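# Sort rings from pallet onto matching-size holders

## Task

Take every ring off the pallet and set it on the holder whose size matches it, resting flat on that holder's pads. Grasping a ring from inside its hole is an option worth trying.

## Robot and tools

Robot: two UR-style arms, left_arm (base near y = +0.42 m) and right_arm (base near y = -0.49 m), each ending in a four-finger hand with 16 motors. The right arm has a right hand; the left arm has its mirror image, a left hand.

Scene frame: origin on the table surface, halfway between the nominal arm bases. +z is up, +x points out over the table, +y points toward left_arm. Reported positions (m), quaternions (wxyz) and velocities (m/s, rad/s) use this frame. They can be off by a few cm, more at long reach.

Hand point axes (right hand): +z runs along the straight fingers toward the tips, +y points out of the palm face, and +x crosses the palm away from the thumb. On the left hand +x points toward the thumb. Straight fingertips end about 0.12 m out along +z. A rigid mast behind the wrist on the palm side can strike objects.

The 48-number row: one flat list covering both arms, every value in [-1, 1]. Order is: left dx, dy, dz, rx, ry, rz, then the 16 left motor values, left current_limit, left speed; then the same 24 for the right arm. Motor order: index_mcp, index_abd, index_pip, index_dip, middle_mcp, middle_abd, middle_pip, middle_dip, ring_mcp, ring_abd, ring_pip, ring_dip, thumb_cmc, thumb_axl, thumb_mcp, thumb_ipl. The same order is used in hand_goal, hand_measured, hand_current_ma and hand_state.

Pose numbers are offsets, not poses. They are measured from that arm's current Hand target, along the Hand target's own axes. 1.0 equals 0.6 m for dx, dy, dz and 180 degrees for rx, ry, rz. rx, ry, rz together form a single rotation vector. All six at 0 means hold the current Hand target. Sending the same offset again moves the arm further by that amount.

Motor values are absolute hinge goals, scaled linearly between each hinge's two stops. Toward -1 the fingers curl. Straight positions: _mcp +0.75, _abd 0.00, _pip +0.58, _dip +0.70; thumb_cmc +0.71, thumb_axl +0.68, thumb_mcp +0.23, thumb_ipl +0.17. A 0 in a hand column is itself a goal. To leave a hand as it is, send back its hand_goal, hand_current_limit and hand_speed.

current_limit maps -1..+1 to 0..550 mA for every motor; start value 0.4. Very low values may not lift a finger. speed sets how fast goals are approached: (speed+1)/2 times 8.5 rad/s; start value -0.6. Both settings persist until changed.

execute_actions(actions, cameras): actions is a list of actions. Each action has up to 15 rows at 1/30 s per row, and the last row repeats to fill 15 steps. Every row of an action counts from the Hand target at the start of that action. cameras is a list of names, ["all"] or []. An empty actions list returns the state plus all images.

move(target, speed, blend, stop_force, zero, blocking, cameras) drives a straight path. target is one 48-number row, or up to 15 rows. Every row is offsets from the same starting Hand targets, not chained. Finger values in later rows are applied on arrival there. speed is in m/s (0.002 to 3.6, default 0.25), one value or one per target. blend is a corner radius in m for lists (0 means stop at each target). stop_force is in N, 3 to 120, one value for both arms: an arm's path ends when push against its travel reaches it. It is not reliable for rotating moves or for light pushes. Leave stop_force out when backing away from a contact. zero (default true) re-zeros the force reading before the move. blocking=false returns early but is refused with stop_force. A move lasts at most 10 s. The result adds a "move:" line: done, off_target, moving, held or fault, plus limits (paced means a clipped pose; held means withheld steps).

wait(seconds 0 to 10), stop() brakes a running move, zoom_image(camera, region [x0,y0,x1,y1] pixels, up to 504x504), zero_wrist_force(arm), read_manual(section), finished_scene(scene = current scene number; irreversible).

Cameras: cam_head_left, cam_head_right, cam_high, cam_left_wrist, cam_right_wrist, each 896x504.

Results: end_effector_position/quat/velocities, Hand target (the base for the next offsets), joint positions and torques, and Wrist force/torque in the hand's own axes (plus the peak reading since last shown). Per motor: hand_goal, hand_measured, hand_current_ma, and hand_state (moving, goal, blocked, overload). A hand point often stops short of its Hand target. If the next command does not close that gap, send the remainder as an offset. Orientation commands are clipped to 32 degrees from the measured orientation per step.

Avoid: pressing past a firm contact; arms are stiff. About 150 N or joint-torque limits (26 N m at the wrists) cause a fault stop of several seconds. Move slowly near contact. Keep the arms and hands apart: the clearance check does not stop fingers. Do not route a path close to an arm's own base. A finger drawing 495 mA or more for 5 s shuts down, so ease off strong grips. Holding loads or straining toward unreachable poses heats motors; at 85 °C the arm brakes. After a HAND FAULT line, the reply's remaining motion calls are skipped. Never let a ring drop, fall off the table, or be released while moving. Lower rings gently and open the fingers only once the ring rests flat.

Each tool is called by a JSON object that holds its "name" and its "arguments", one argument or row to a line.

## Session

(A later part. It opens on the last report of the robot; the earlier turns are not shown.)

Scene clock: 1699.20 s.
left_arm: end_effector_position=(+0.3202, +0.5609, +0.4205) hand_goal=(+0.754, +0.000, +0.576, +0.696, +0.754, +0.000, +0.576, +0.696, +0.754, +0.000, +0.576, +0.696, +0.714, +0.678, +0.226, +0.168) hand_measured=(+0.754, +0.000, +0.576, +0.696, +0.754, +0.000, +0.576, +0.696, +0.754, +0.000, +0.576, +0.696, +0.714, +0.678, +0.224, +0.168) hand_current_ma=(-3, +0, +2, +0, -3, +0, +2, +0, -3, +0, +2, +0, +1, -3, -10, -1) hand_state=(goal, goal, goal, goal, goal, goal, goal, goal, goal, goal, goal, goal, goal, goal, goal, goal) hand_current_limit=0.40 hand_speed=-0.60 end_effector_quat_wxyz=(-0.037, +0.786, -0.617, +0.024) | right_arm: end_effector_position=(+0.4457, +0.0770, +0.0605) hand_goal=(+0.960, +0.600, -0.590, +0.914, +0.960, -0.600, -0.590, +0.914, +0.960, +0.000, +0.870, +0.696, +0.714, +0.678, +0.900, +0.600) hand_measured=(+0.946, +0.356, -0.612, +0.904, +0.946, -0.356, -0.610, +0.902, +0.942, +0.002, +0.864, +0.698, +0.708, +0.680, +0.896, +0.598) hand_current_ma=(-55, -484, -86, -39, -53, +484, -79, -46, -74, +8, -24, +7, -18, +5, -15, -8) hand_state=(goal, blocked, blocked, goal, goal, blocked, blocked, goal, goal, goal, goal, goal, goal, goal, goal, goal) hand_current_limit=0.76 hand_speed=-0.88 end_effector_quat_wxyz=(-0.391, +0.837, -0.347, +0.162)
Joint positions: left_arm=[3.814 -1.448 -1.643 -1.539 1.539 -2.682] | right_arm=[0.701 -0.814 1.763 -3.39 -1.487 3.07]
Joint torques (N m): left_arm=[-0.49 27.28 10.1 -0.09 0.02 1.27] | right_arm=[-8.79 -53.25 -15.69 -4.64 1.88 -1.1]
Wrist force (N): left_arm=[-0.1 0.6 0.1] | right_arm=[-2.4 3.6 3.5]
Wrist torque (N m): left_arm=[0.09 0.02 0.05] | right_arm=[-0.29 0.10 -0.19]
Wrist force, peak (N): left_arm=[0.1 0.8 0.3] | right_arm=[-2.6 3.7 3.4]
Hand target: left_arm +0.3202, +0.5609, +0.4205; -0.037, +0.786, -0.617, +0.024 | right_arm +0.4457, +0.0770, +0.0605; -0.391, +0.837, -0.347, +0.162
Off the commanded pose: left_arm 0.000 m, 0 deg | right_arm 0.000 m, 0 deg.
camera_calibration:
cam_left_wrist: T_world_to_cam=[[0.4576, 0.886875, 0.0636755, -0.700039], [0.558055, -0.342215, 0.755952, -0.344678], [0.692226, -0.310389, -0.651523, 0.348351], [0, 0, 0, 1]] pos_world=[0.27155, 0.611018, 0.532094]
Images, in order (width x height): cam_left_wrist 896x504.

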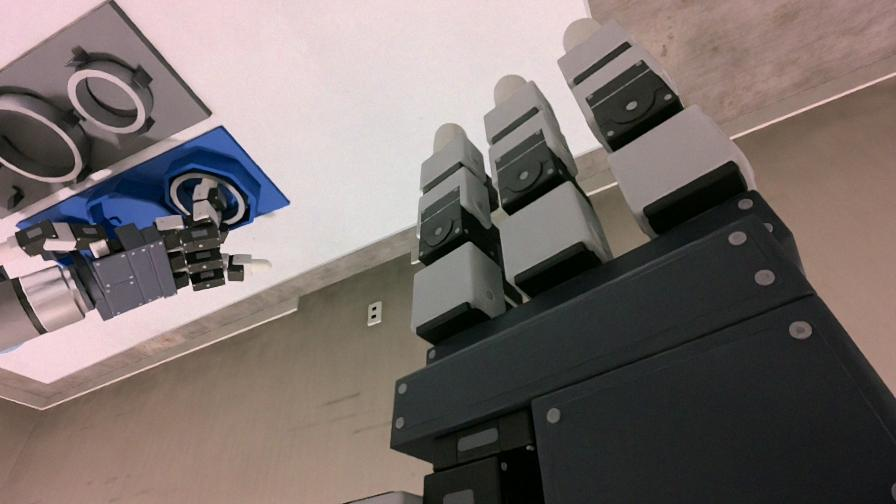

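{"name": "execute_actions", "arguments": {
  "actions": [
    [[0,0,0,0,0,0,0.754,0,0.576,0.696,0.754,0,0.576,0.696,0.754,0,0.576,0.696,0.714,0.678,0.226,0.168,0.4,-0.6,0,0,0,0,0,0,0.96,0,-0.59,0.914,0.96,0,-0.59,0.914,0.96,0,0.87,0.696,0.714,0.678,0.9,0.6,0.4,-0.8]],
    [[0,0,0,0,0,0,0.754,0,0.576,0.696,0.754,0,0.576,0.696,0.754,0,0.576,0.696,0.714,0.678,0.226,0.168,0.4,-0.6,0,0,0,0,0,0,0.96,0,-0.59,0.914,0.96,0,-0.59,0.914,0.96,0,0.87,0.696,0.714,0.678,0.9,0.6,0.4,-0.8]],
    [[0,0,0,0,0,0,0.754,0,0.576,0.696,0.754,0,0.576,0.696,0.754,0,0.576,0.696,0.714,0.678,0.226,0.168,0.4,-0.6,0,0.00236,-0.00281,0,0,0,0.96,0,-0.59,0.914,0.96,0,-0.59,0.914,0.96,0,0.87,0.696,0.714,0.678,0.9,0.6,0.4,-0.8]]
  ],
  "cameras": ["cam_left_wrist"]
}}

{"name": "zoom_image", "arguments": {
  "camera": "cam_left_wrist",
  "region": [150, 150, 270, 260]
}}

{"name": "execute_actions", "arguments": {
  "actions": [
    [[0,0,0,0,0,0,0.754,0,0.576,0.696,0.754,0,0.576,0.696,0.754,0,0.576,0.696,0.714,0.678,0.226,0.168,0.4,-0.6,0,0,0,0,0,0,0.96,0.6,-0.59,0.914,0.96,-0.6,-0.59,0.914,0.96,0,0.87,0.696,0.714,0.678,0.9,0.6,0.76,-0.88]],
    [[0,0,0,0,0,0,0.754,0,0.576,0.696,0.754,0,0.576,0.696,0.754,0,0.576,0.696,0.714,0.678,0.226,0.168,0.4,-0.6,0,0,0,0,0,0,0.96,0.6,-0.59,0.914,0.96,-0.6,-0.59,0.914,0.96,0,0.87,0.696,0.714,0.678,0.9,0.6,0.76,-0.88]],
    [[0,0,0,0,0,0,0.754,0,0.576,0.696,0.754,0,0.576,0.696,0.754,0,0.576,0.696,0.714,0.678,0.226,0.168,0.4,-0.6,0,0,0,0,0,0,0.96,0.6,-0.59,0.914,0.96,-0.6,-0.59,0.914,0.96,0,0.87,0.696,0.714,0.678,0.9,0.6,0.76,-0.88]]
  ]
}}

{"name": "move", "arguments": {
  "target": [0,0,0,0,0,0,0.754,0,0.576,0.696,0.754,0,0.576,0.696,0.754,0,0.576,0.696,0.714,0.678,0.226,0.168,0.4,-0.6,0,-0.0511,-0.0429,0,0,0,0.96,0.6,-0.59,0.914,0.96,-0.6,-0.59,0.914,0.96,0,0.87,0.696,0.714,0.678,0.9,0.6,0.76,-0.88],
  "speed": 0.03,
  "cameras": ["cam_head_left","cam_high","cam_left_wrist","cam_head_right"]
}}

{"name": "zoom_image", "arguments": {
  "camera": "cam_left_wrist",
  "region": [140, 140, 260, 260]
}}

{"name": "zoom_image", "arguments": {
  "camera": "cam_head_left",
  "region": [440, 155, 500, 210]
}}

{"name": "zoom_image", "arguments": {
  "camera": "cam_high",
  "region": [470, 220, 560, 310]
}}

Scene clock: 1723.33 s.
left_arm: end_effector_position=(+0.3202, +0.5609, +0.4205) hand_goal=(+0.754, +0.000, +0.576, +0.696, +0.754, +0.000, +0.576, +0.696, +0.754, +0.000, +0.576, +0.696, +0.714, +0.678, +0.226, +0.168) hand_measured=(+0.754, +0.000, +0.576, +0.696, +0.754, +0.000, +0.576, +0.696, +0.754, +0.000, +0.576, +0.696, +0.714, +0.678, +0.224, +0.168) hand_current_ma=(-3, +0, +2, +0, -3, +0, +2, +0, -3, +0, +2, +0, +1, -3, -10, -1) hand_state=(goal, goal, goal, goal, goal, goal, goal, goal, goal, goal, goal, goal, goal, goal, goal, goal) hand_current_limit=0.40 hand_speed=-0.60 end_effector_quat_wxyz=(-0.037, +0.786, -0.617, +0.024) | right_arm: end_effector_position=(+0.4441, +0.0755, +0.0605) hand_goal=(+0.960, +0.000, -0.590, +0.914, +0.960, +0.000, -0.590, +0.914, +0.960, +0.000, +0.870, +0.696, +0.714, +0.678, +0.900, +0.600) hand_measured=(+0.946, +0.004, -0.592, +0.912, +0.946, -0.004, -0.592, +0.912, +0.942, +0.002, +0.864, +0.698, +0.708, +0.680, +0.896, +0.598) hand_current_ma=(-58, +9, -8, -9, -56, -9, -7, -9, -74, +8, -24, +7, -18, +5, -15, -8) hand_state=(goal, goal, goal, goal, goal, goal, goal, goal, goal, goal, goal, goal, goal, goal, goal, goal) hand_current_limit=0.40 hand_speed=-0.80 end_effector_quat_wxyz=(-0.391, +0.837, -0.347, +0.162)
Joint positions: left_arm=[3.814 -1.448 -1.643 -1.539 1.539 -2.682] | right_arm=[0.7 -0.817 1.77 -3.394 -1.487 3.07]
Joint torques (N m): left_arm=[-1.33 27.1 10.26 -0.02 0 1.28] | right_arm=[-13.45 -53.8 -8.4 -4.57 2.63 -1.24]
Wrist force (N): left_arm=[0.1 0.5 0.3] | right_arm=[-2.0 0.3 -0.2]
Wrist torque (N m): left_arm=[0.05 0.01 0.06] | right_arm=[-0.05 0.15 -0.13]
Wrist force, peak (N): left_arm=[-0.2 0.9 0.3] | right_arm=[-2.3 3.9 3.5]
Hand target: left_arm +0.3202, +0.5609, +0.4205; -0.037, +0.786, -0.617, +0.024 | right_arm +0.4441, +0.0755, +0.0605; -0.391, +0.837, -0.347, +0.162
Off the commanded pose: left_arm 0.000 m, 0 deg | right_arm 0.000 m, 0 deg.
camera_calibration:
cam_left_wrist: T_world_to_cam=[[0.4576, 0.886875, 0.0636755, -0.700039], [0.558055, -0.342215, 0.755952, -0.344678], [0.692226, -0.310389, -0.651523, 0.348351], [0, 0, 0, 1]] pos_world=[0.27155, 0.611018, 0.532094]
Images, in order (width x height): cam_left_wrist 896x504.

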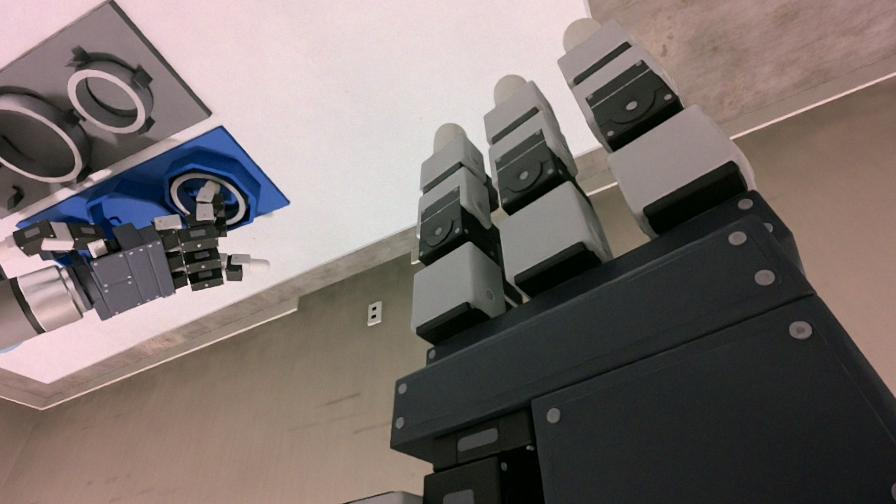

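Scaled by 4.200 from the camera's 896x504 image, which has a finer 1280x720 frame.

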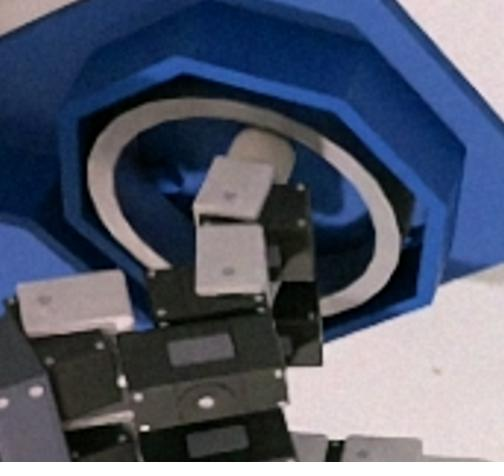

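Scene clock: 1725.03 s.
left_arm: end_effector_position=(+0.3202, +0.5609, +0.4205) hand_goal=(+0.754, +0.000, +0.576, +0.696, +0.754, +0.000, +0.576, +0.696, +0.754, +0.000, +0.576, +0.696, +0.714, +0.678, +0.226, +0.168) hand_measured=(+0.754, +0.000, +0.576, +0.696, +0.754, +0.000, +0.576, +0.696, +0.754, +0.000, +0.576, +0.696, +0.714, +0.678, +0.224, +0.168) hand_current_ma=(-3, +0, +2, +0, -3, +0, +2, +0, -3, +0, +2, +0, +1, -3, -10, -1) hand_state=(goal, goal, goal, goal, goal, goal, goal, goal, goal, goal, goal, goal, goal, goal, goal, goal) hand_current_limit=0.40 hand_speed=-0.60 end_effector_quat_wxyz=(-0.037, +0.786, -0.617, +0.024) | right_arm: end_effector_position=(+0.4441, +0.0754, +0.0605) hand_goal=(+0.960, +0.600, -0.590, +0.914, +0.960, -0.600, -0.590, +0.914, +0.960, +0.000, +0.870, +0.696, +0.714, +0.678, +0.900, +0.600) hand_measured=(+0.946, +0.362, -0.612, +0.904, +0.946, -0.344, -0.610, +0.902, +0.942, +0.002, +0.864, +0.698, +0.708, +0.680, +0.896, +0.598) hand_current_ma=(-55, -484, -82, -38, -53, +484, -75, -43, -74, +8, -24, +7, -18, +5, -15, -8) hand_state=(goal, blocked, blocked, goal, goal, blocked, goal, goal, goal, goal, goal, goal, goal, goal, goal, goal) hand_current_limit=0.76 hand_speed=-0.88 end_effector_quat_wxyz=(-0.391, +0.837, -0.347, +0.162)
Joint positions: left_arm=[3.814 -1.448 -1.643 -1.539 1.539 -2.682] | right_arm=[0.7 -0.817 1.77 -3.394 -1.487 3.07]
Joint torques (N m): left_arm=[-2.1 27.36 10.18 -0.04 0 1.37] | right_arm=[-12.57 -52.9 -13.79 -4.51 2.17 -1.16]
Wrist force (N): left_arm=[0.0 0.5 0.1] | right_arm=[-2.3 3.7 3.4]
Wrist torque (N m): left_arm=[0.08 0.01 0.06] | right_arm=[-0.26 0.10 -0.12]
Wrist force, peak (N): left_arm=[-0.1 0.6 0.3] | right_arm=[-2.5 3.7 3.4]
Hand target: left_arm +0.3202, +0.5609, +0.4205; -0.037, +0.786, -0.617, +0.024 | right_arm +0.4441, +0.0755, +0.0605; -0.391, +0.837, -0.347, +0.162
Off the commanded pose: left_arm 0.000 m, 0 deg | right_arm 0.000 m, 0 deg.

Scene clock: 1726.73 s.
left_arm: end_effector_position=(+0.3202, +0.5609, +0.4205) hand_goal=(+0.754, +0.000, +0.576, +0.696, +0.754, +0.000, +0.576, +0.696, +0.754, +0.000, +0.576, +0.696, +0.714, +0.678, +0.226, +0.168) hand_measured=(+0.754, +0.000, +0.576, +0.696, +0.754, +0.000, +0.576, +0.696, +0.754, +0.000, +0.576, +0.696, +0.714, +0.678, +0.224, +0.168) hand_current_ma=(-3, +0, +2, +0, -3, +0, +2, +0, -3, +0, +2, +0, +1, -3, -10, -1) hand_state=(goal, goal, goal, goal, goal, goal, goal, goal, goal, goal, goal, goal, goal, goal, goal, goal) hand_current_limit=0.40 hand_speed=-0.60 end_effector_quat_wxyz=(-0.037, +0.786, -0.617, +0.024) | right_arm: end_effector_position=(+0.4441, +0.0754, +0.1005) hand_goal=(+0.960, +0.600, -0.590, +0.914, +0.960, -0.600, -0.590, +0.914, +0.960, +0.000, +0.870, +0.696, +0.714, +0.678, +0.900, +0.600) hand_measured=(+0.944, +0.380, -0.624, +0.898, +0.942, -0.352, -0.616, +0.898, +0.942, +0.002, +0.864, +0.698, +0.708, +0.680, +0.896, +0.598) hand_current_ma=(-59, -484, -132, -59, -71, +484, -103, -59, -74, +8, -24, +7, -18, +5, -15, -8) hand_state=(goal, blocked, blocked, goal, goal, blocked, blocked, goal, goal, goal, goal, goal, goal, goal, goal, goal) hand_current_limit=0.76 hand_speed=-0.88 end_effector_quat_wxyz=(-0.391, +0.837, -0.347, +0.162)
Joint positions: left_arm=[3.814 -1.448 -1.643 -1.539 1.539 -2.682] | right_arm=[0.7 -0.893 1.767 -3.316 -1.487 3.07]
Joint torques (N m): left_arm=[-0.83 27.36 10.83 0.09 0.06 1.38] | right_arm=[1.18 -53.97 -27.63 -2.47 -0.89 1.32]
Wrist force (N): left_arm=[0.0 0.4 0.0] | right_arm=[-1.9 4.5 2.7]
Wrist torque (N m): left_arm=[0.08 0.01 0.06] | right_arm=[-0.28 0.14 -0.12]
Wrist force, peak (N): left_arm=[-0.2 0.8 0.3] | right_arm=[-2.3 4.1 3.8]
Hand target: left_arm +0.3202, +0.5609, +0.4205; -0.037, +0.786, -0.617, +0.024 | right_arm +0.4441, +0.0754, +0.1006; -0.391, +0.837, -0.347, +0.162
Off the commanded pose: left_arm 0.000 m, 0 deg | right_arm 0.000 m, 0 deg.
move: done
camera_calibration:
cam_left_wrist: T_world_to_cam=[[0.4576, 0.886875, 0.0636755, -0.700039], [0.558055, -0.342215, 0.755952, -0.344678], [0.692226, -0.310389, -0.651523, 0.348351], [0, 0, 0, 1]] pos_world=[0.27155, 0.611018, 0.532094]
Images, in order (width x height): cam_head_left 896x504, cam_head_right 896x504, cam_high 896x504, cam_left_wrist 896x504.

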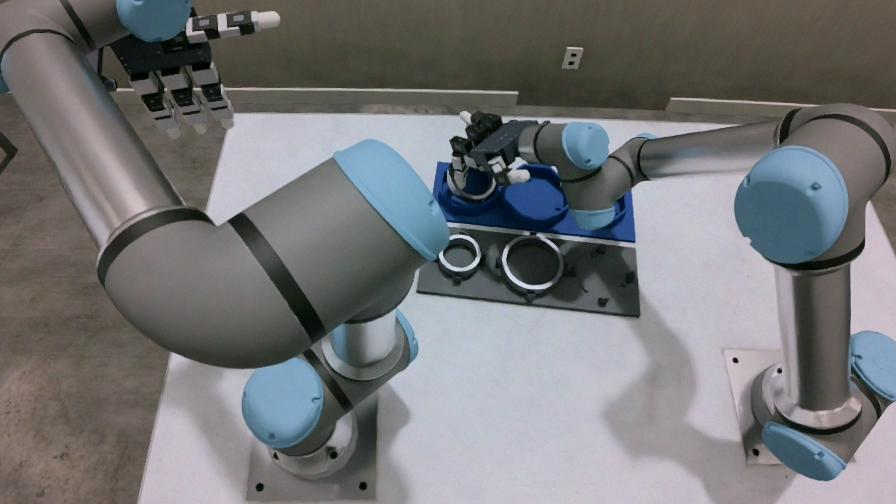

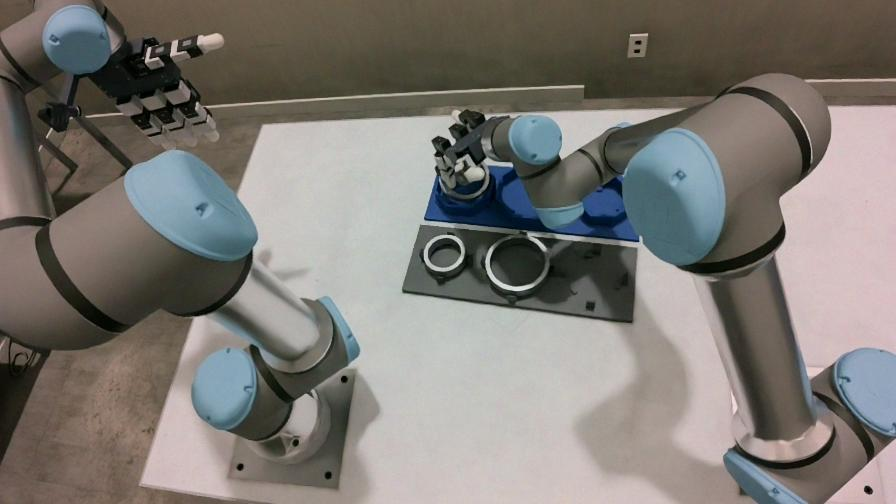

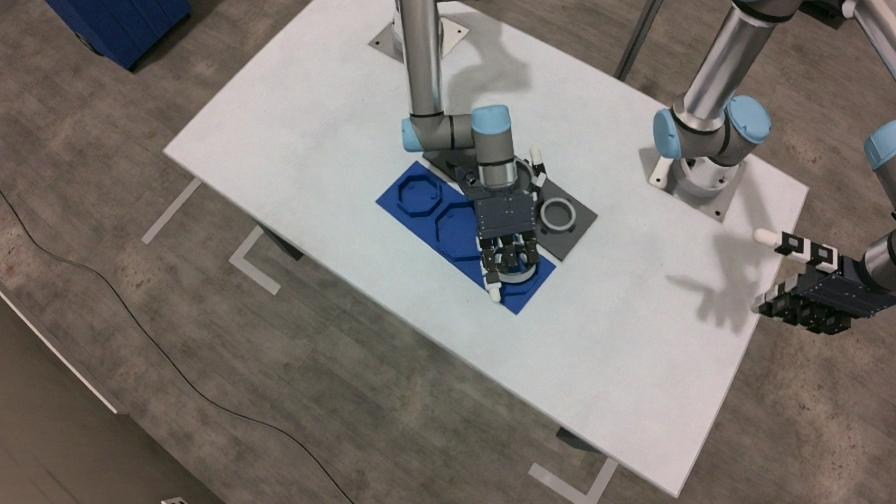

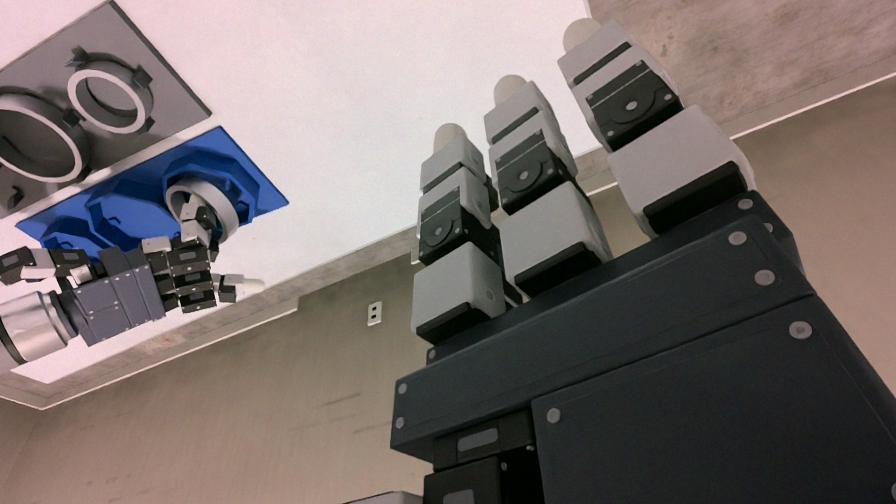

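Scaled by 4.200 from the camera's 896x504 image, which has a finer 1280x720 frame.

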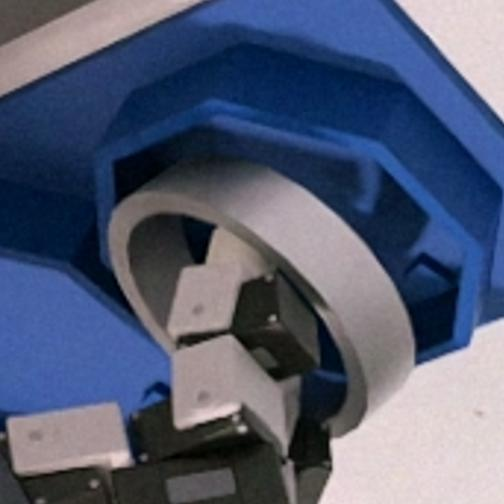

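Scaled by 8.400 from the camera's 896x504 image, which has a finer 1280x720 frame.

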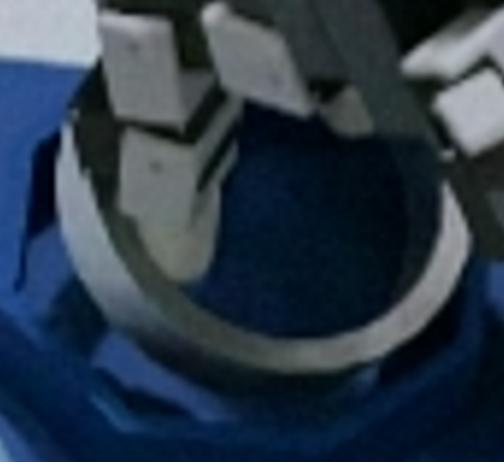

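Scaled by 5.600 from the camera's 896x504 image, which has a finer 1280x720 frame.

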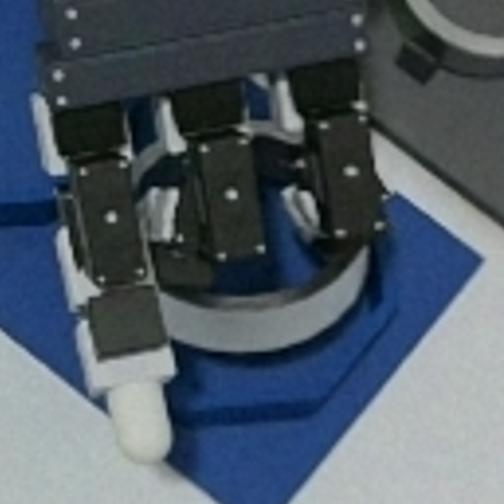

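{"name": "move", "arguments": {
  "target": [0,0,0,0,0,0,0.754,0,0.576,0.696,0.754,0,0.576,0.696,0.754,0,0.576,0.696,0.714,0.678,0.226,0.168,0.4,-0.6,0,0.0207,0.0271,0,0,0,0.96,0.6,-0.59,0.914,0.96,-0.6,-0.59,0.914,0.96,0,0.87,0.696,0.714,0.678,0.9,0.6,0.76,-0.88],
  "speed": 0.04
}}

{"name": "move", "arguments": {
  "target": [0,0,0,0,0,0,0.754,0,0.576,0.696,0.754,0,0.576,0.696,0.754,0,0.576,0.696,0.714,0.678,0.226,0.168,0.4,-0.6,0,0.0255,0.0214,0,0,0,0.96,0.6,-0.59,0.914,0.96,-0.6,-0.59,0.914,0.96,0,0.87,0.696,0.714,0.678,0.9,0.6,0.76,-0.88],
  "speed": 0.02,
  "stop_force": 7,
  "cameras": ["cam_left_wrist"]
}}

{"name": "zoom_image", "arguments": {
  "camera": "cam_left_wrist",
  "region": [150, 150, 270, 260]
}}

{"name": "execute_actions", "arguments": {
  "actions": [
    [[0,0,0,0,0,0,0.754,0,0.576,0.696,0.754,0,0.576,0.696,0.754,0,0.576,0.696,0.714,0.678,0.226,0.168,0.4,-0.6,0,0,0,0,0,0,0.96,0,-0.59,0.914,0.96,0,-0.59,0.914,0.96,0,0.87,0.696,0.714,0.678,0.9,0.6,0.4,-0.8]],
    [[0,0,0,0,0,0,0.754,0,0.576,0.696,0.754,0,0.576,0.696,0.754,0,0.576,0.696,0.714,0.678,0.226,0.168,0.4,-0.6,0,0,0,0,0,0,0.96,0,-0.59,0.914,0.96,0,-0.59,0.914,0.96,0,0.87,0.696,0.714,0.678,0.9,0.6,0.4,-0.8]],
    [[0,0,0,0,0,0,0.754,0,0.576,0.696,0.754,0,0.576,0.696,0.754,0,0.576,0.696,0.714,0.678,0.226,0.168,0.4,-0.6,0,0.00321,-0.00383,0,0,0,0.96,0,-0.59,0.914,0.96,0,-0.59,0.914,0.96,0,0.87,0.696,0.714,0.678,0.9,0.6,0.4,-0.8]]
  ],
  "cameras": ["cam_left_wrist"]
}}

{"name": "zoom_image", "arguments": {
  "camera": "cam_left_wrist",
  "region": [150, 150, 270, 260]
}}

Scene clock: 1753.43 s.
left_arm: end_effector_position=(+0.3202, +0.5609, +0.4205) hand_goal=(+0.754, +0.000, +0.576, +0.696, +0.754, +0.000, +0.576, +0.696, +0.754, +0.000, +0.576, +0.696, +0.714, +0.678, +0.226, +0.168) hand_measured=(+0.754, +0.000, +0.576, +0.696, +0.754, +0.000, +0.576, +0.696, +0.754, +0.000, +0.576, +0.696, +0.714, +0.678, +0.224, +0.168) hand_current_ma=(-3, +0, +2, +0, -3, +0, +2, +0, -3, +0, +2, +0, +1, -3, -10, -1) hand_state=(goal, goal, goal, goal, goal, goal, goal, goal, goal, goal, goal, goal, goal, goal, goal, goal) hand_current_limit=0.40 hand_speed=-0.60 end_effector_quat_wxyz=(-0.037, +0.786, -0.617, +0.024) | right_arm: end_effector_position=(+0.4472, +0.0786, +0.0807) hand_goal=(+0.960, +0.600, -0.590, +0.914, +0.960, -0.600, -0.590, +0.914, +0.960, +0.000, +0.870, +0.696, +0.714, +0.678, +0.900, +0.600) hand_measured=(+0.944, +0.380, -0.624, +0.898, +0.942, -0.358, -0.618, +0.896, +0.942, +0.002, +0.864, +0.698, +0.708, +0.680, +0.896, +0.598) hand_current_ma=(-64, -484, -138, -62, -75, +483, -111, -65, -74, +8, -23, +7, -18, +5, -15, -8) hand_state=(goal, blocked, blocked, goal, goal, blocked, blocked, goal, goal, goal, goal, goal, goal, goal, goal, goal) hand_current_limit=0.76 hand_speed=-0.88 end_effector_quat_wxyz=(-0.391, +0.837, -0.347, +0.162)
Joint positions: left_arm=[3.814 -1.448 -1.643 -1.539 1.539 -2.682] | right_arm=[0.701 -0.849 1.755 -3.348 -1.487 3.071]
Joint torques (N m): left_arm=[-1.27 26.69 11.1 -0.07 0.13 1.28] | right_arm=[13.37 -42.13 -25.51 -6.04 -2.39 1.39]
Wrist force (N): left_arm=[0.1 0.6 0.3] | right_arm=[-1.9 4.2 2.6]
Wrist torque (N m): left_arm=[0.07 0.01 0.06] | right_arm=[-0.27 0.14 -0.23]
Wrist force, peak (N): left_arm=[0.0 0.8 0.3] | right_arm=[-1.9 5.0 2.7]
Hand target: left_arm +0.3202, +0.5609, +0.4205; -0.037, +0.786, -0.617, +0.024 | right_arm +0.4472, +0.0786, +0.0806; -0.391, +0.837, -0.347, +0.162
Off the commanded pose: left_arm 0.000 m, 0 deg | right_arm 0.000 m, 0 deg.
move: done

Scene clock: 1755.20 s.
left_arm: end_effector_position=(+0.3202, +0.5609, +0.4205) hand_goal=(+0.754, +0.000, +0.576, +0.696, +0.754, +0.000, +0.576, +0.696, +0.754, +0.000, +0.576, +0.696, +0.714, +0.678, +0.226, +0.168) hand_measured=(+0.754, +0.000, +0.576, +0.696, +0.754, +0.000, +0.576, +0.696, +0.754, +0.000, +0.576, +0.696, +0.714, +0.678, +0.224, +0.168) hand_current_ma=(-3, +0, +2, +0, -3, +0, +2, +0, -3, +0, +2, +0, +1, -3, -10, -1) hand_state=(goal, goal, goal, goal, goal, goal, goal, goal, goal, goal, goal, goal, goal, goal, goal, goal) hand_current_limit=0.40 hand_speed=-0.60 end_effector_quat_wxyz=(-0.037, +0.786, -0.617, +0.024) | right_arm: end_effector_position=(+0.4473, +0.0786, +0.0608) hand_goal=(+0.960, +0.600, -0.590, +0.914, +0.960, -0.600, -0.590, +0.914, +0.960, +0.000, +0.870, +0.696, +0.714, +0.678, +0.900, +0.600) hand_measured=(+0.952, +0.396, -0.638, +0.894, +0.954, -0.386, -0.634, +0.892, +0.942, +0.002, +0.864, +0.698, +0.708, +0.680, +0.896, +0.598) hand_current_ma=(-25, -484, -195, -75, -21, +484, -180, -87, -74, +8, -23, +7, -18, +5, -15, -8) hand_state=(goal, blocked, blocked, goal, goal, blocked, blocked, blocked, goal, goal, goal, goal, goal, goal, goal, goal) hand_current_limit=0.76 hand_speed=-0.88 end_effector_quat_wxyz=(-0.391, +0.837, -0.347, +0.162)
Joint positions: left_arm=[3.814 -1.448 -1.643 -1.539 1.539 -2.682] | right_arm=[0.701 -0.811 1.755 -3.386 -1.487 3.071]
Joint torques (N m): left_arm=[-1.28 26.74 10.5 0.02 -0.01 1.3] | right_arm=[9.03 -51.66 -20.96 -1.09 -1.83 0.62]
Wrist force (N): left_arm=[-0.1 0.4 0.2] | right_arm=[-2.4 -1.0 -1.1]
Wrist torque (N m): left_arm=[0.06 0.02 0.05] | right_arm=[0.06 0.12 -0.28]
Wrist force, peak (N): left_arm=[0.0 0.7 0.1] | right_arm=[-1.8 4.4 2.5]
Hand target: left_arm +0.3202, +0.5609, +0.4205; -0.037, +0.786, -0.617, +0.024 | right_arm +0.4473, +0.0786, +0.0608; -0.391, +0.837, -0.347, +0.162
Off the commanded pose: left_arm 0.000 m, 0 deg | right_arm 0.000 m, 0 deg.
move: contact (right_arm)
camera_calibration:
cam_left_wrist: T_world_to_cam=[[0.4576, 0.886875, 0.0636755, -0.700039], [0.558055, -0.342215, 0.755952, -0.344678], [0.692226, -0.310389, -0.651523, 0.348351], [0, 0, 0, 1]] pos_world=[0.27155, 0.611018, 0.532094]
Images, in order (width x height): cam_left_wrist 896x504.

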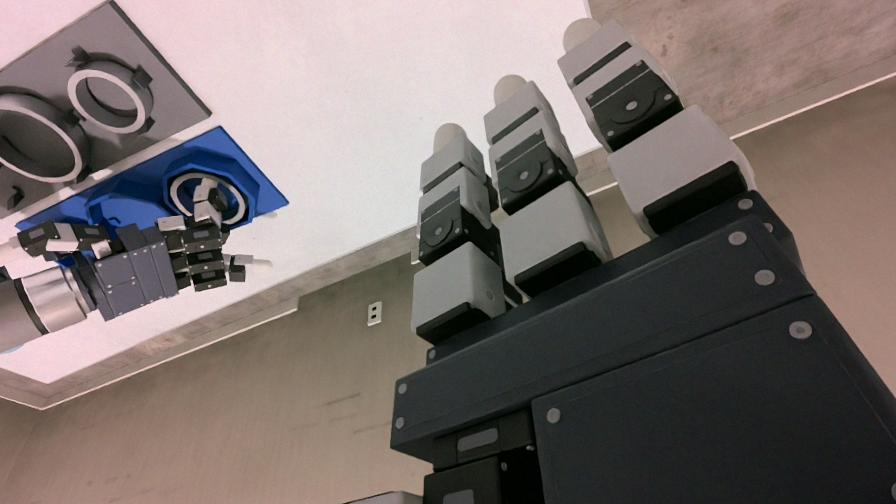

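Scaled by 4.200 from the camera's 896x504 image, which has a finer 1280x720 frame.

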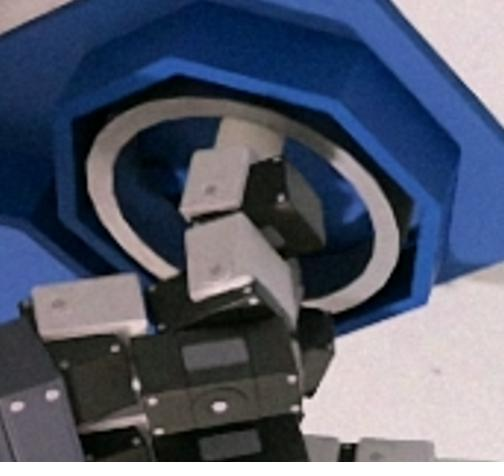

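Scene clock: 1756.90 s.
left_arm: end_effector_position=(+0.3202, +0.5609, +0.4205) hand_goal=(+0.754, +0.000, +0.576, +0.696, +0.754, +0.000, +0.576, +0.696, +0.754, +0.000, +0.576, +0.696, +0.714, +0.678, +0.226, +0.168) hand_measured=(+0.754, +0.000, +0.576, +0.696, +0.754, +0.000, +0.576, +0.696, +0.754, +0.000, +0.576, +0.696, +0.714, +0.678, +0.224, +0.168) hand_current_ma=(-3, +0, +2, +0, -3, +0, +2, +0, -3, +0, +2, +0, +1, -3, -10, -1) hand_state=(goal, goal, goal, goal, goal, goal, goal, goal, goal, goal, goal, goal, goal, goal, goal, goal) hand_current_limit=0.40 hand_speed=-0.60 end_effector_quat_wxyz=(-0.037, +0.786, -0.617, +0.024) | right_arm: end_effector_position=(+0.4451, +0.0765, +0.0608) hand_goal=(+0.960, +0.000, -0.590, +0.914, +0.960, +0.000, -0.590, +0.914, +0.960, +0.000, +0.870, +0.696, +0.714, +0.678, +0.900, +0.600) hand_measured=(+0.952, +0.004, -0.592, +0.912, +0.952, -0.004, -0.592, +0.912, +0.942, +0.002, +0.864, +0.698, +0.708, +0.680, +0.896, +0.598) hand_current_ma=(-31, +9, -8, -9, -31, -9, -7, -9, -74, +8, -23, +7, -18, +5, -15, -8) hand_state=(goal, goal, goal, goal, goal, goal, goal, goal, goal, goal, goal, goal, goal, goal, goal, goal) hand_current_limit=0.40 hand_speed=-0.80 end_effector_quat_wxyz=(-0.391, +0.837, -0.347, +0.162)
Joint positions: left_arm=[3.814 -1.448 -1.643 -1.539 1.539 -2.682] | right_arm=[0.701 -0.815 1.765 -3.391 -1.487 3.07]
Joint torques (N m): left_arm=[-1.42 27.11 10.82 -0.12 0.22 1.33] | right_arm=[-13.9 -52.34 -7.71 -4.48 2.53 -1.5]
Wrist force (N): left_arm=[0.1 0.6 0.1] | right_arm=[-1.8 0.2 -0.2]
Wrist torque (N m): left_arm=[0.09 0.00 0.06] | right_arm=[-0.06 0.12 -0.17]
Wrist force, peak (N): left_arm=[0.1 0.7 0.3] | right_arm=[-2.0 -1.5 -3.3]
Hand target: left_arm +0.3202, +0.5609, +0.4205; -0.037, +0.786, -0.617, +0.024 | right_arm +0.4451, +0.0765, +0.0608; -0.391, +0.837, -0.347, +0.162
Off the commanded pose: left_arm 0.000 m, 0 deg | right_arm 0.000 m, 0 deg.
camera_calibration:
cam_left_wrist: T_world_to_cam=[[0.4576, 0.886875, 0.0636755, -0.700039], [0.558055, -0.342215, 0.755952, -0.344678], [0.692226, -0.310389, -0.651523, 0.348351], [0, 0, 0, 1]] pos_world=[0.27155, 0.611018, 0.532094]
Images, in order (width x height): cam_left_wrist 896x504.

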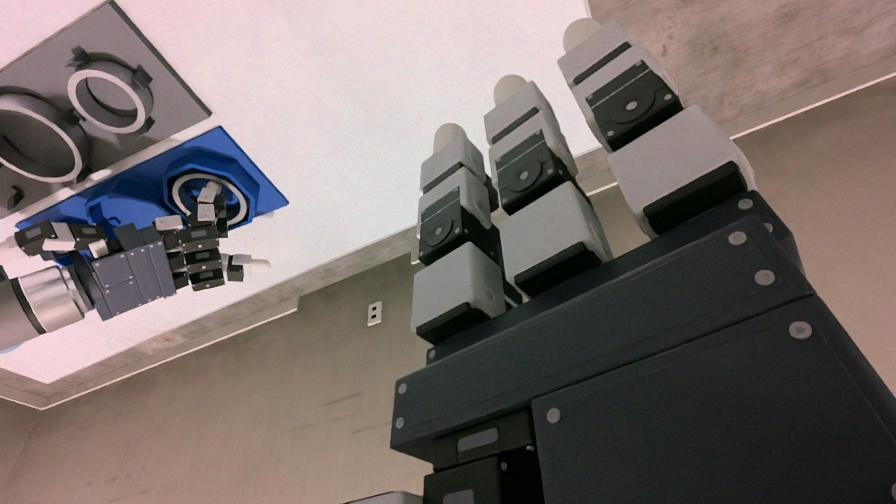

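Scaled by 4.200 from the camera's 896x504 image, which has a finer 1280x720 frame.

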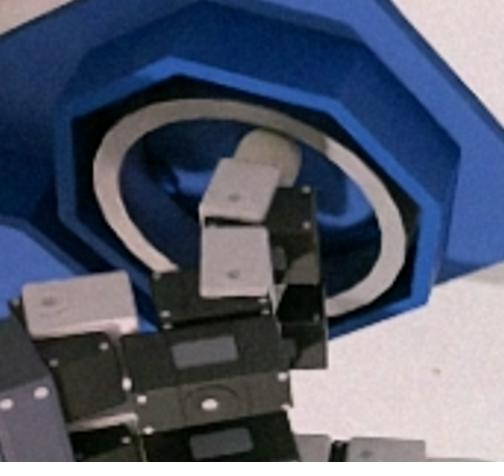

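{"name": "execute_actions", "arguments": {
  "actions": [
    [[0,0,0,0,0,0,0.754,0,0.576,0.696,0.754,0,0.576,0.696,0.754,0,0.576,0.696,0.714,0.678,0.226,0.168,0.4,-0.6,0,0.00343,-0.00409,0,0,0,0.96,0,-0.59,0.914,0.96,0,-0.59,0.914,0.96,0,0.87,0.696,0.714,0.678,0.9,0.6,0.4,-0.8]],
    [[0,0,0,0,0,0,0.754,0,0.576,0.696,0.754,0,0.576,0.696,0.754,0,0.576,0.696,0.714,0.678,0.226,0.168,0.4,-0.6,0,0,0,0,0,0,0.96,0.6,-0.59,0.914,0.96,-0.6,-0.59,0.914,0.96,0,0.87,0.696,0.714,0.678,0.9,0.6,0.76,-0.88]],
    [[0,0,0,0,0,0,0.754,0,0.576,0.696,0.754,0,0.576,0.696,0.754,0,0.576,0.696,0.714,0.678,0.226,0.168,0.4,-0.6,0,0,0,0,0,0,0.96,0.6,-0.59,0.914,0.96,-0.6,-0.59,0.914,0.96,0,0.87,0.696,0.714,0.678,0.9,0.6,0.76,-0.88]],
    [[0,0,0,0,0,0,0.754,0,0.576,0.696,0.754,0,0.576,0.696,0.754,0,0.576,0.696,0.714,0.678,0.226,0.168,0.4,-0.6,0,0,0,0,0,0,0.96,0.6,-0.59,0.914,0.96,-0.6,-0.59,0.914,0.96,0,0.87,0.696,0.714,0.678,0.9,0.6,0.76,-0.88]]
  ],
  "cameras": ["cam_left_wrist"]
}}

{"name": "zoom_image", "arguments": {
  "camera": "cam_left_wrist",
  "region": [150, 150, 270, 260]
}}

{"name": "move", "arguments": {
  "target": [0,0,0,0,0,0,0.754,0,0.576,0.696,0.754,0,0.576,0.696,0.754,0,0.576,0.696,0.714,0.678,0.226,0.168,0.4,-0.6,0,-0.0383,-0.0321,0,0,0,0.96,0.6,-0.59,0.914,0.96,-0.6,-0.59,0.914,0.96,0,0.87,0.696,0.714,0.678,0.9,0.6,0.76,-0.88],
  "speed": 0.03,
  "cameras": ["cam_head_left","cam_high","cam_left_wrist","cam_head_right"]
}}

{"name": "zoom_image", "arguments": {
  "camera": "cam_left_wrist",
  "region": [140, 140, 260, 260]
}}

{"name": "zoom_image", "arguments": {
  "camera": "cam_head_left",
  "region": [440, 155, 500, 210]
}}

{"name": "zoom_image", "arguments": {
  "camera": "cam_high",
  "region": [470, 220, 560, 310]
}}

Scene clock: 1775.17 s.
left_arm: end_effector_position=(+0.3202, +0.5609, +0.4205) hand_goal=(+0.754, +0.000, +0.576, +0.696, +0.754, +0.000, +0.576, +0.696, +0.754, +0.000, +0.576, +0.696, +0.714, +0.678, +0.226, +0.168) hand_measured=(+0.754, +0.000, +0.576, +0.696, +0.754, +0.000, +0.576, +0.696, +0.754, +0.000, +0.576, +0.696, +0.714, +0.678, +0.224, +0.168) hand_current_ma=(-3, +0, +2, +0, -3, +0, +2, +0, -3, +0, +2, +0, +1, -3, -10, -1) hand_state=(goal, goal, goal, goal, goal, goal, goal, goal, goal, goal, goal, goal, goal, goal, goal, goal) hand_current_limit=0.40 hand_speed=-0.60 end_effector_quat_wxyz=(-0.037, +0.786, -0.617, +0.024) | right_arm: end_effector_position=(+0.4429, +0.0742, +0.0608) hand_goal=(+0.960, +0.600, -0.590, +0.914, +0.960, -0.600, -0.590, +0.914, +0.960, +0.000, +0.870, +0.696, +0.714, +0.678, +0.900, +0.600) hand_measured=(+0.944, +0.368, -0.618, +0.900, +0.944, -0.376, -0.614, +0.898, +0.942, +0.002, +0.864, +0.698, +0.708, +0.680, +0.896, +0.598) hand_current_ma=(-63, -484, -113, -51, -60, +484, -96, -56, -74, +8, -23, +7, -18, +5, -15, -8) hand_state=(goal, blocked, blocked, goal, goal, blocked, blocked, goal, goal, goal, goal, goal, goal, goal, goal, goal) hand_current_limit=0.76 hand_speed=-0.88 end_effector_quat_wxyz=(-0.391, +0.837, -0.347, +0.162)
Joint positions: left_arm=[3.814 -1.448 -1.643 -1.539 1.539 -2.682] | right_arm=[0.7 -0.82 1.775 -3.397 -1.486 3.07]
Joint torques (N m): left_arm=[-1.19 26.76 10.45 0.01 0.08 1.22] | right_arm=[-13.32 -52.39 -14.65 -4.46 2.17 -1.09]
Wrist force (N): left_arm=[0.0 0.5 0.2] | right_arm=[-2.4 4.1 3.3]
Wrist torque (N m): left_arm=[0.08 0.01 0.05] | right_arm=[-0.30 0.15 -0.14]
Wrist force, peak (N): left_arm=[0.1 0.8 0.1] | right_arm=[-2.1 4.2 3.4]
Hand target: left_arm +0.3202, +0.5609, +0.4205; -0.037, +0.786, -0.617, +0.024 | right_arm +0.4429, +0.0742, +0.0608; -0.391, +0.837, -0.347, +0.162
Off the commanded pose: left_arm 0.000 m, 0 deg | right_arm 0.000 m, 0 deg.
camera_calibration:
cam_left_wrist: T_world_to_cam=[[0.4576, 0.886875, 0.0636755, -0.700039], [0.558055, -0.342215, 0.755952, -0.344678], [0.692226, -0.310389, -0.651523, 0.348351], [0, 0, 0, 1]] pos_world=[0.27155, 0.611018, 0.532094]
Images, in order (width x height): cam_left_wrist 896x504.

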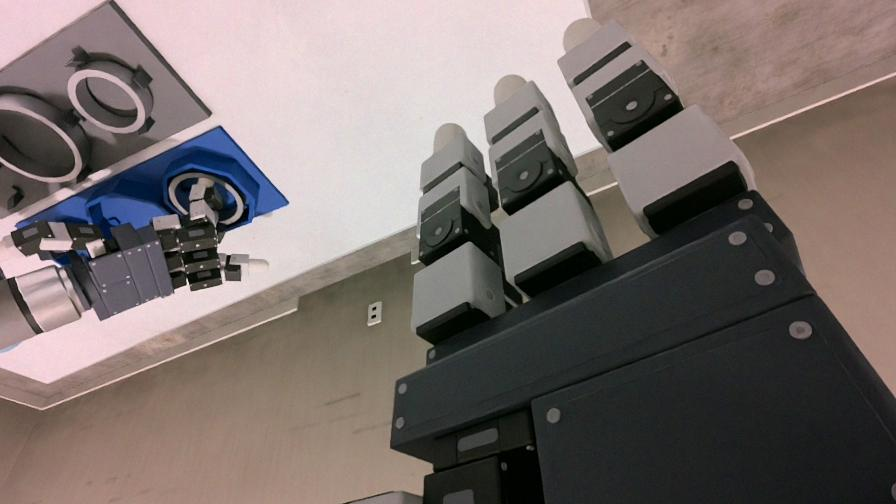

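Scaled by 4.200 from the camera's 896x504 image, which has a finer 1280x720 frame.

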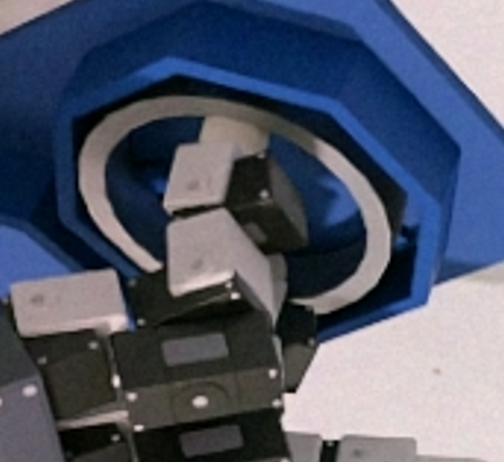

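Scene clock: 1776.53 s.
left_arm: end_effector_position=(+0.3202, +0.5609, +0.4205) hand_goal=(+0.754, +0.000, +0.576, +0.696, +0.754, +0.000, +0.576, +0.696, +0.754, +0.000, +0.576, +0.696, +0.714, +0.678, +0.226, +0.168) hand_measured=(+0.754, +0.000, +0.576, +0.696, +0.754, +0.000, +0.576, +0.696, +0.754, +0.000, +0.576, +0.696, +0.714, +0.678, +0.224, +0.168) hand_current_ma=(-3, +0, +2, +0, -3, +0, +2, +0, -3, +0, +2, +0, +1, -3, -10, -1) hand_state=(goal, goal, goal, goal, goal, goal, goal, goal, goal, goal, goal, goal, goal, goal, goal, goal) hand_current_limit=0.40 hand_speed=-0.60 end_effector_quat_wxyz=(-0.037, +0.786, -0.617, +0.024) | right_arm: end_effector_position=(+0.4429, +0.0742, +0.0907) hand_goal=(+0.960, +0.600, -0.590, +0.914, +0.960, -0.600, -0.590, +0.914, +0.960, +0.000, +0.870, +0.696, +0.714, +0.678, +0.900, +0.600) hand_measured=(+0.942, +0.370, -0.626, +0.896, +0.944, -0.394, -0.622, +0.896, +0.942, +0.002, +0.864, +0.698, +0.708, +0.680, +0.896, +0.598) hand_current_ma=(-68, -484, -142, -64, -63, +484, -123, -72, -74, +8, -23, +7, -18, +5, -15, -8) hand_state=(goal, blocked, blocked, goal, goal, blocked, blocked, goal, goal, goal, goal, goal, goal, goal, goal, goal) hand_current_limit=0.76 hand_speed=-0.88 end_effector_quat_wxyz=(-0.391, +0.837, -0.347, +0.162)
Joint positions: left_arm=[3.814 -1.448 -1.643 -1.539 1.539 -2.682] | right_arm=[0.7 -0.877 1.774 -3.339 -1.486 3.07]
Joint torques (N m): left_arm=[-1.29 26.53 10.6 0.03 0.24 1.25] | right_arm=[-3.49 -54.41 -25.73 -2.67 -0.17 1.3]
Wrist force (N): left_arm=[0.0 0.5 0.2] | right_arm=[-2.0 4.7 2.8]
Wrist torque (N m): left_arm=[0.07 0.02 0.05] | right_arm=[-0.24 0.15 -0.12]
Wrist force, peak (N): left_arm=[-0.2 0.9 0.2] | right_arm=[-2.2 4.6 3.7]
Hand target: left_arm +0.3202, +0.5609, +0.4205; -0.037, +0.786, -0.617, +0.024 | right_arm +0.4428, +0.0742, +0.0908; -0.391, +0.837, -0.347, +0.162
Off the commanded pose: left_arm 0.000 m, 0 deg | right_arm 0.000 m, 0 deg.
move: done
camera_calibration:
cam_left_wrist: T_world_to_cam=[[0.4576, 0.886875, 0.0636755, -0.700039], [0.558055, -0.342215, 0.755952, -0.344678], [0.692226, -0.310389, -0.651523, 0.348351], [0, 0, 0, 1]] pos_world=[0.27155, 0.611018, 0.532094]
Images, in order (width x height): cam_head_left 896x504, cam_head_right 896x504, cam_high 896x504, cam_left_wrist 896x504.

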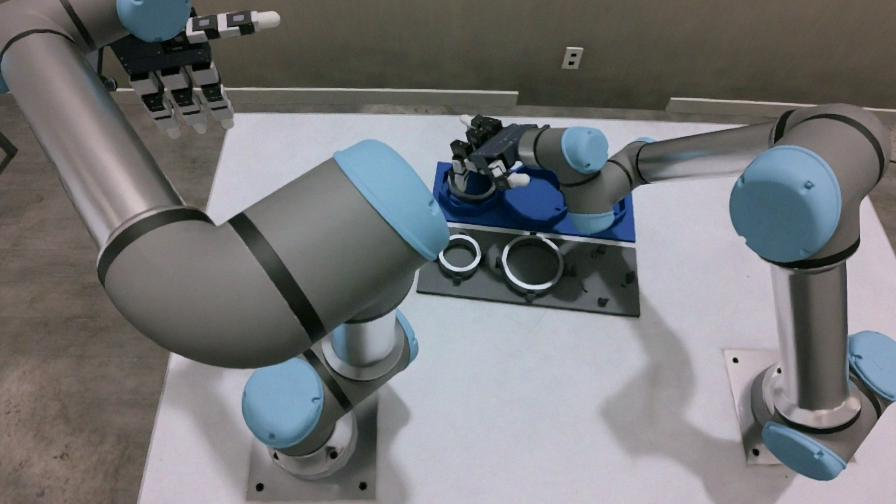

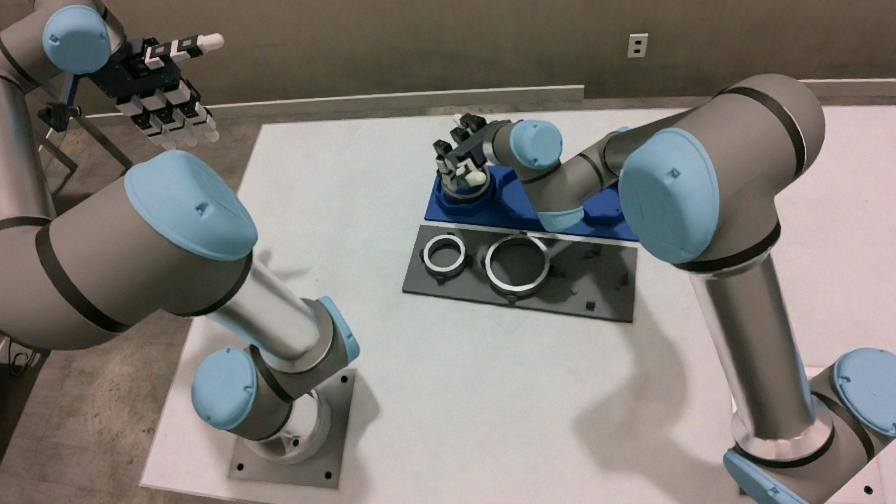

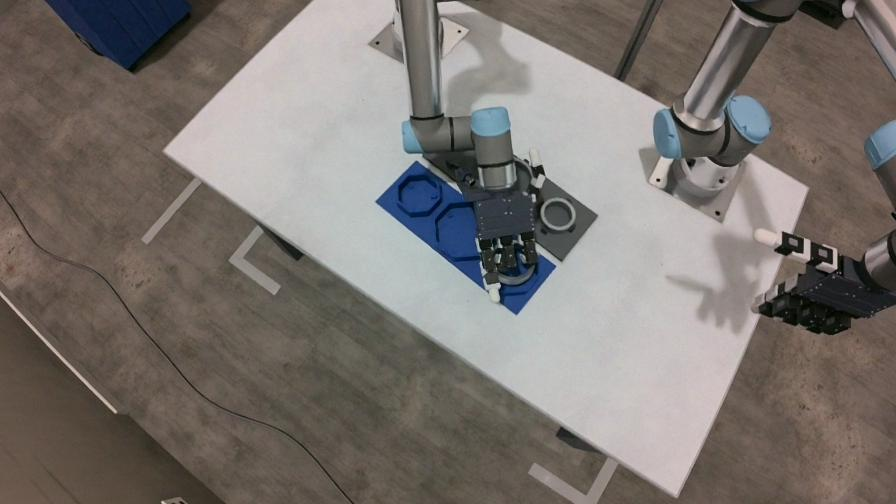

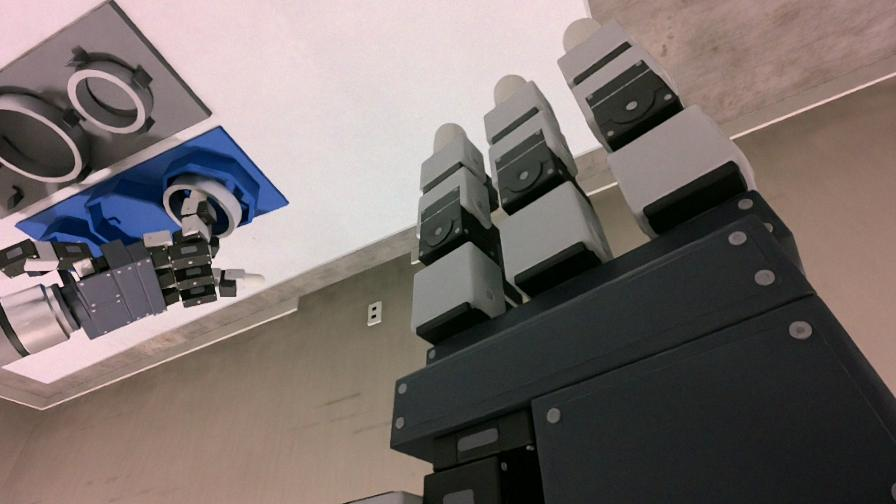

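Scaled by 4.200 from the camera's 896x504 image, which has a finer 1280x720 frame.

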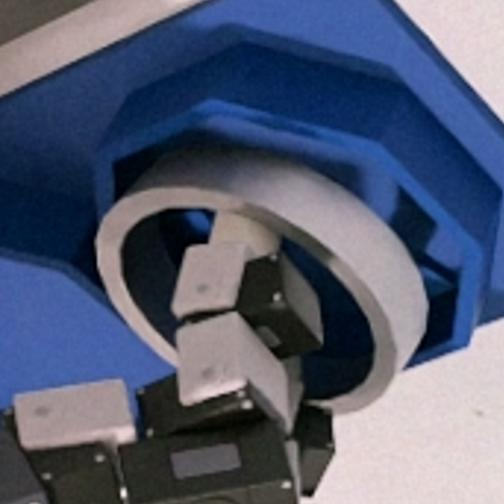

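Scaled by 8.400 from the camera's 896x504 image, which has a finer 1280x720 frame.

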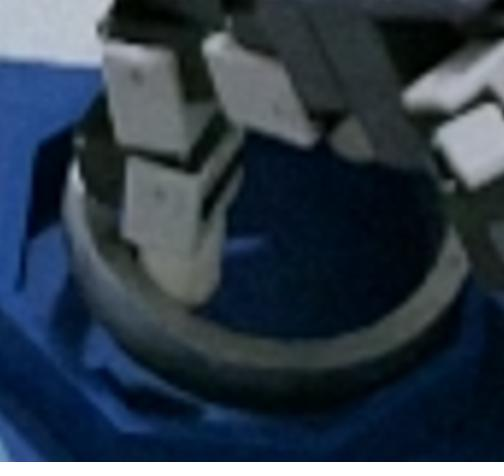

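Scaled by 5.600 from the camera's 896x504 image, which has a finer 1280x720 frame.

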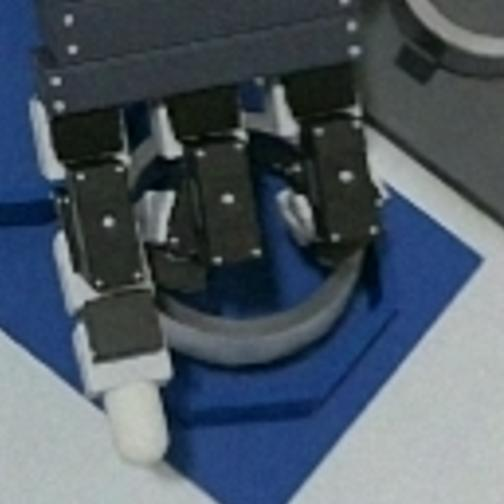

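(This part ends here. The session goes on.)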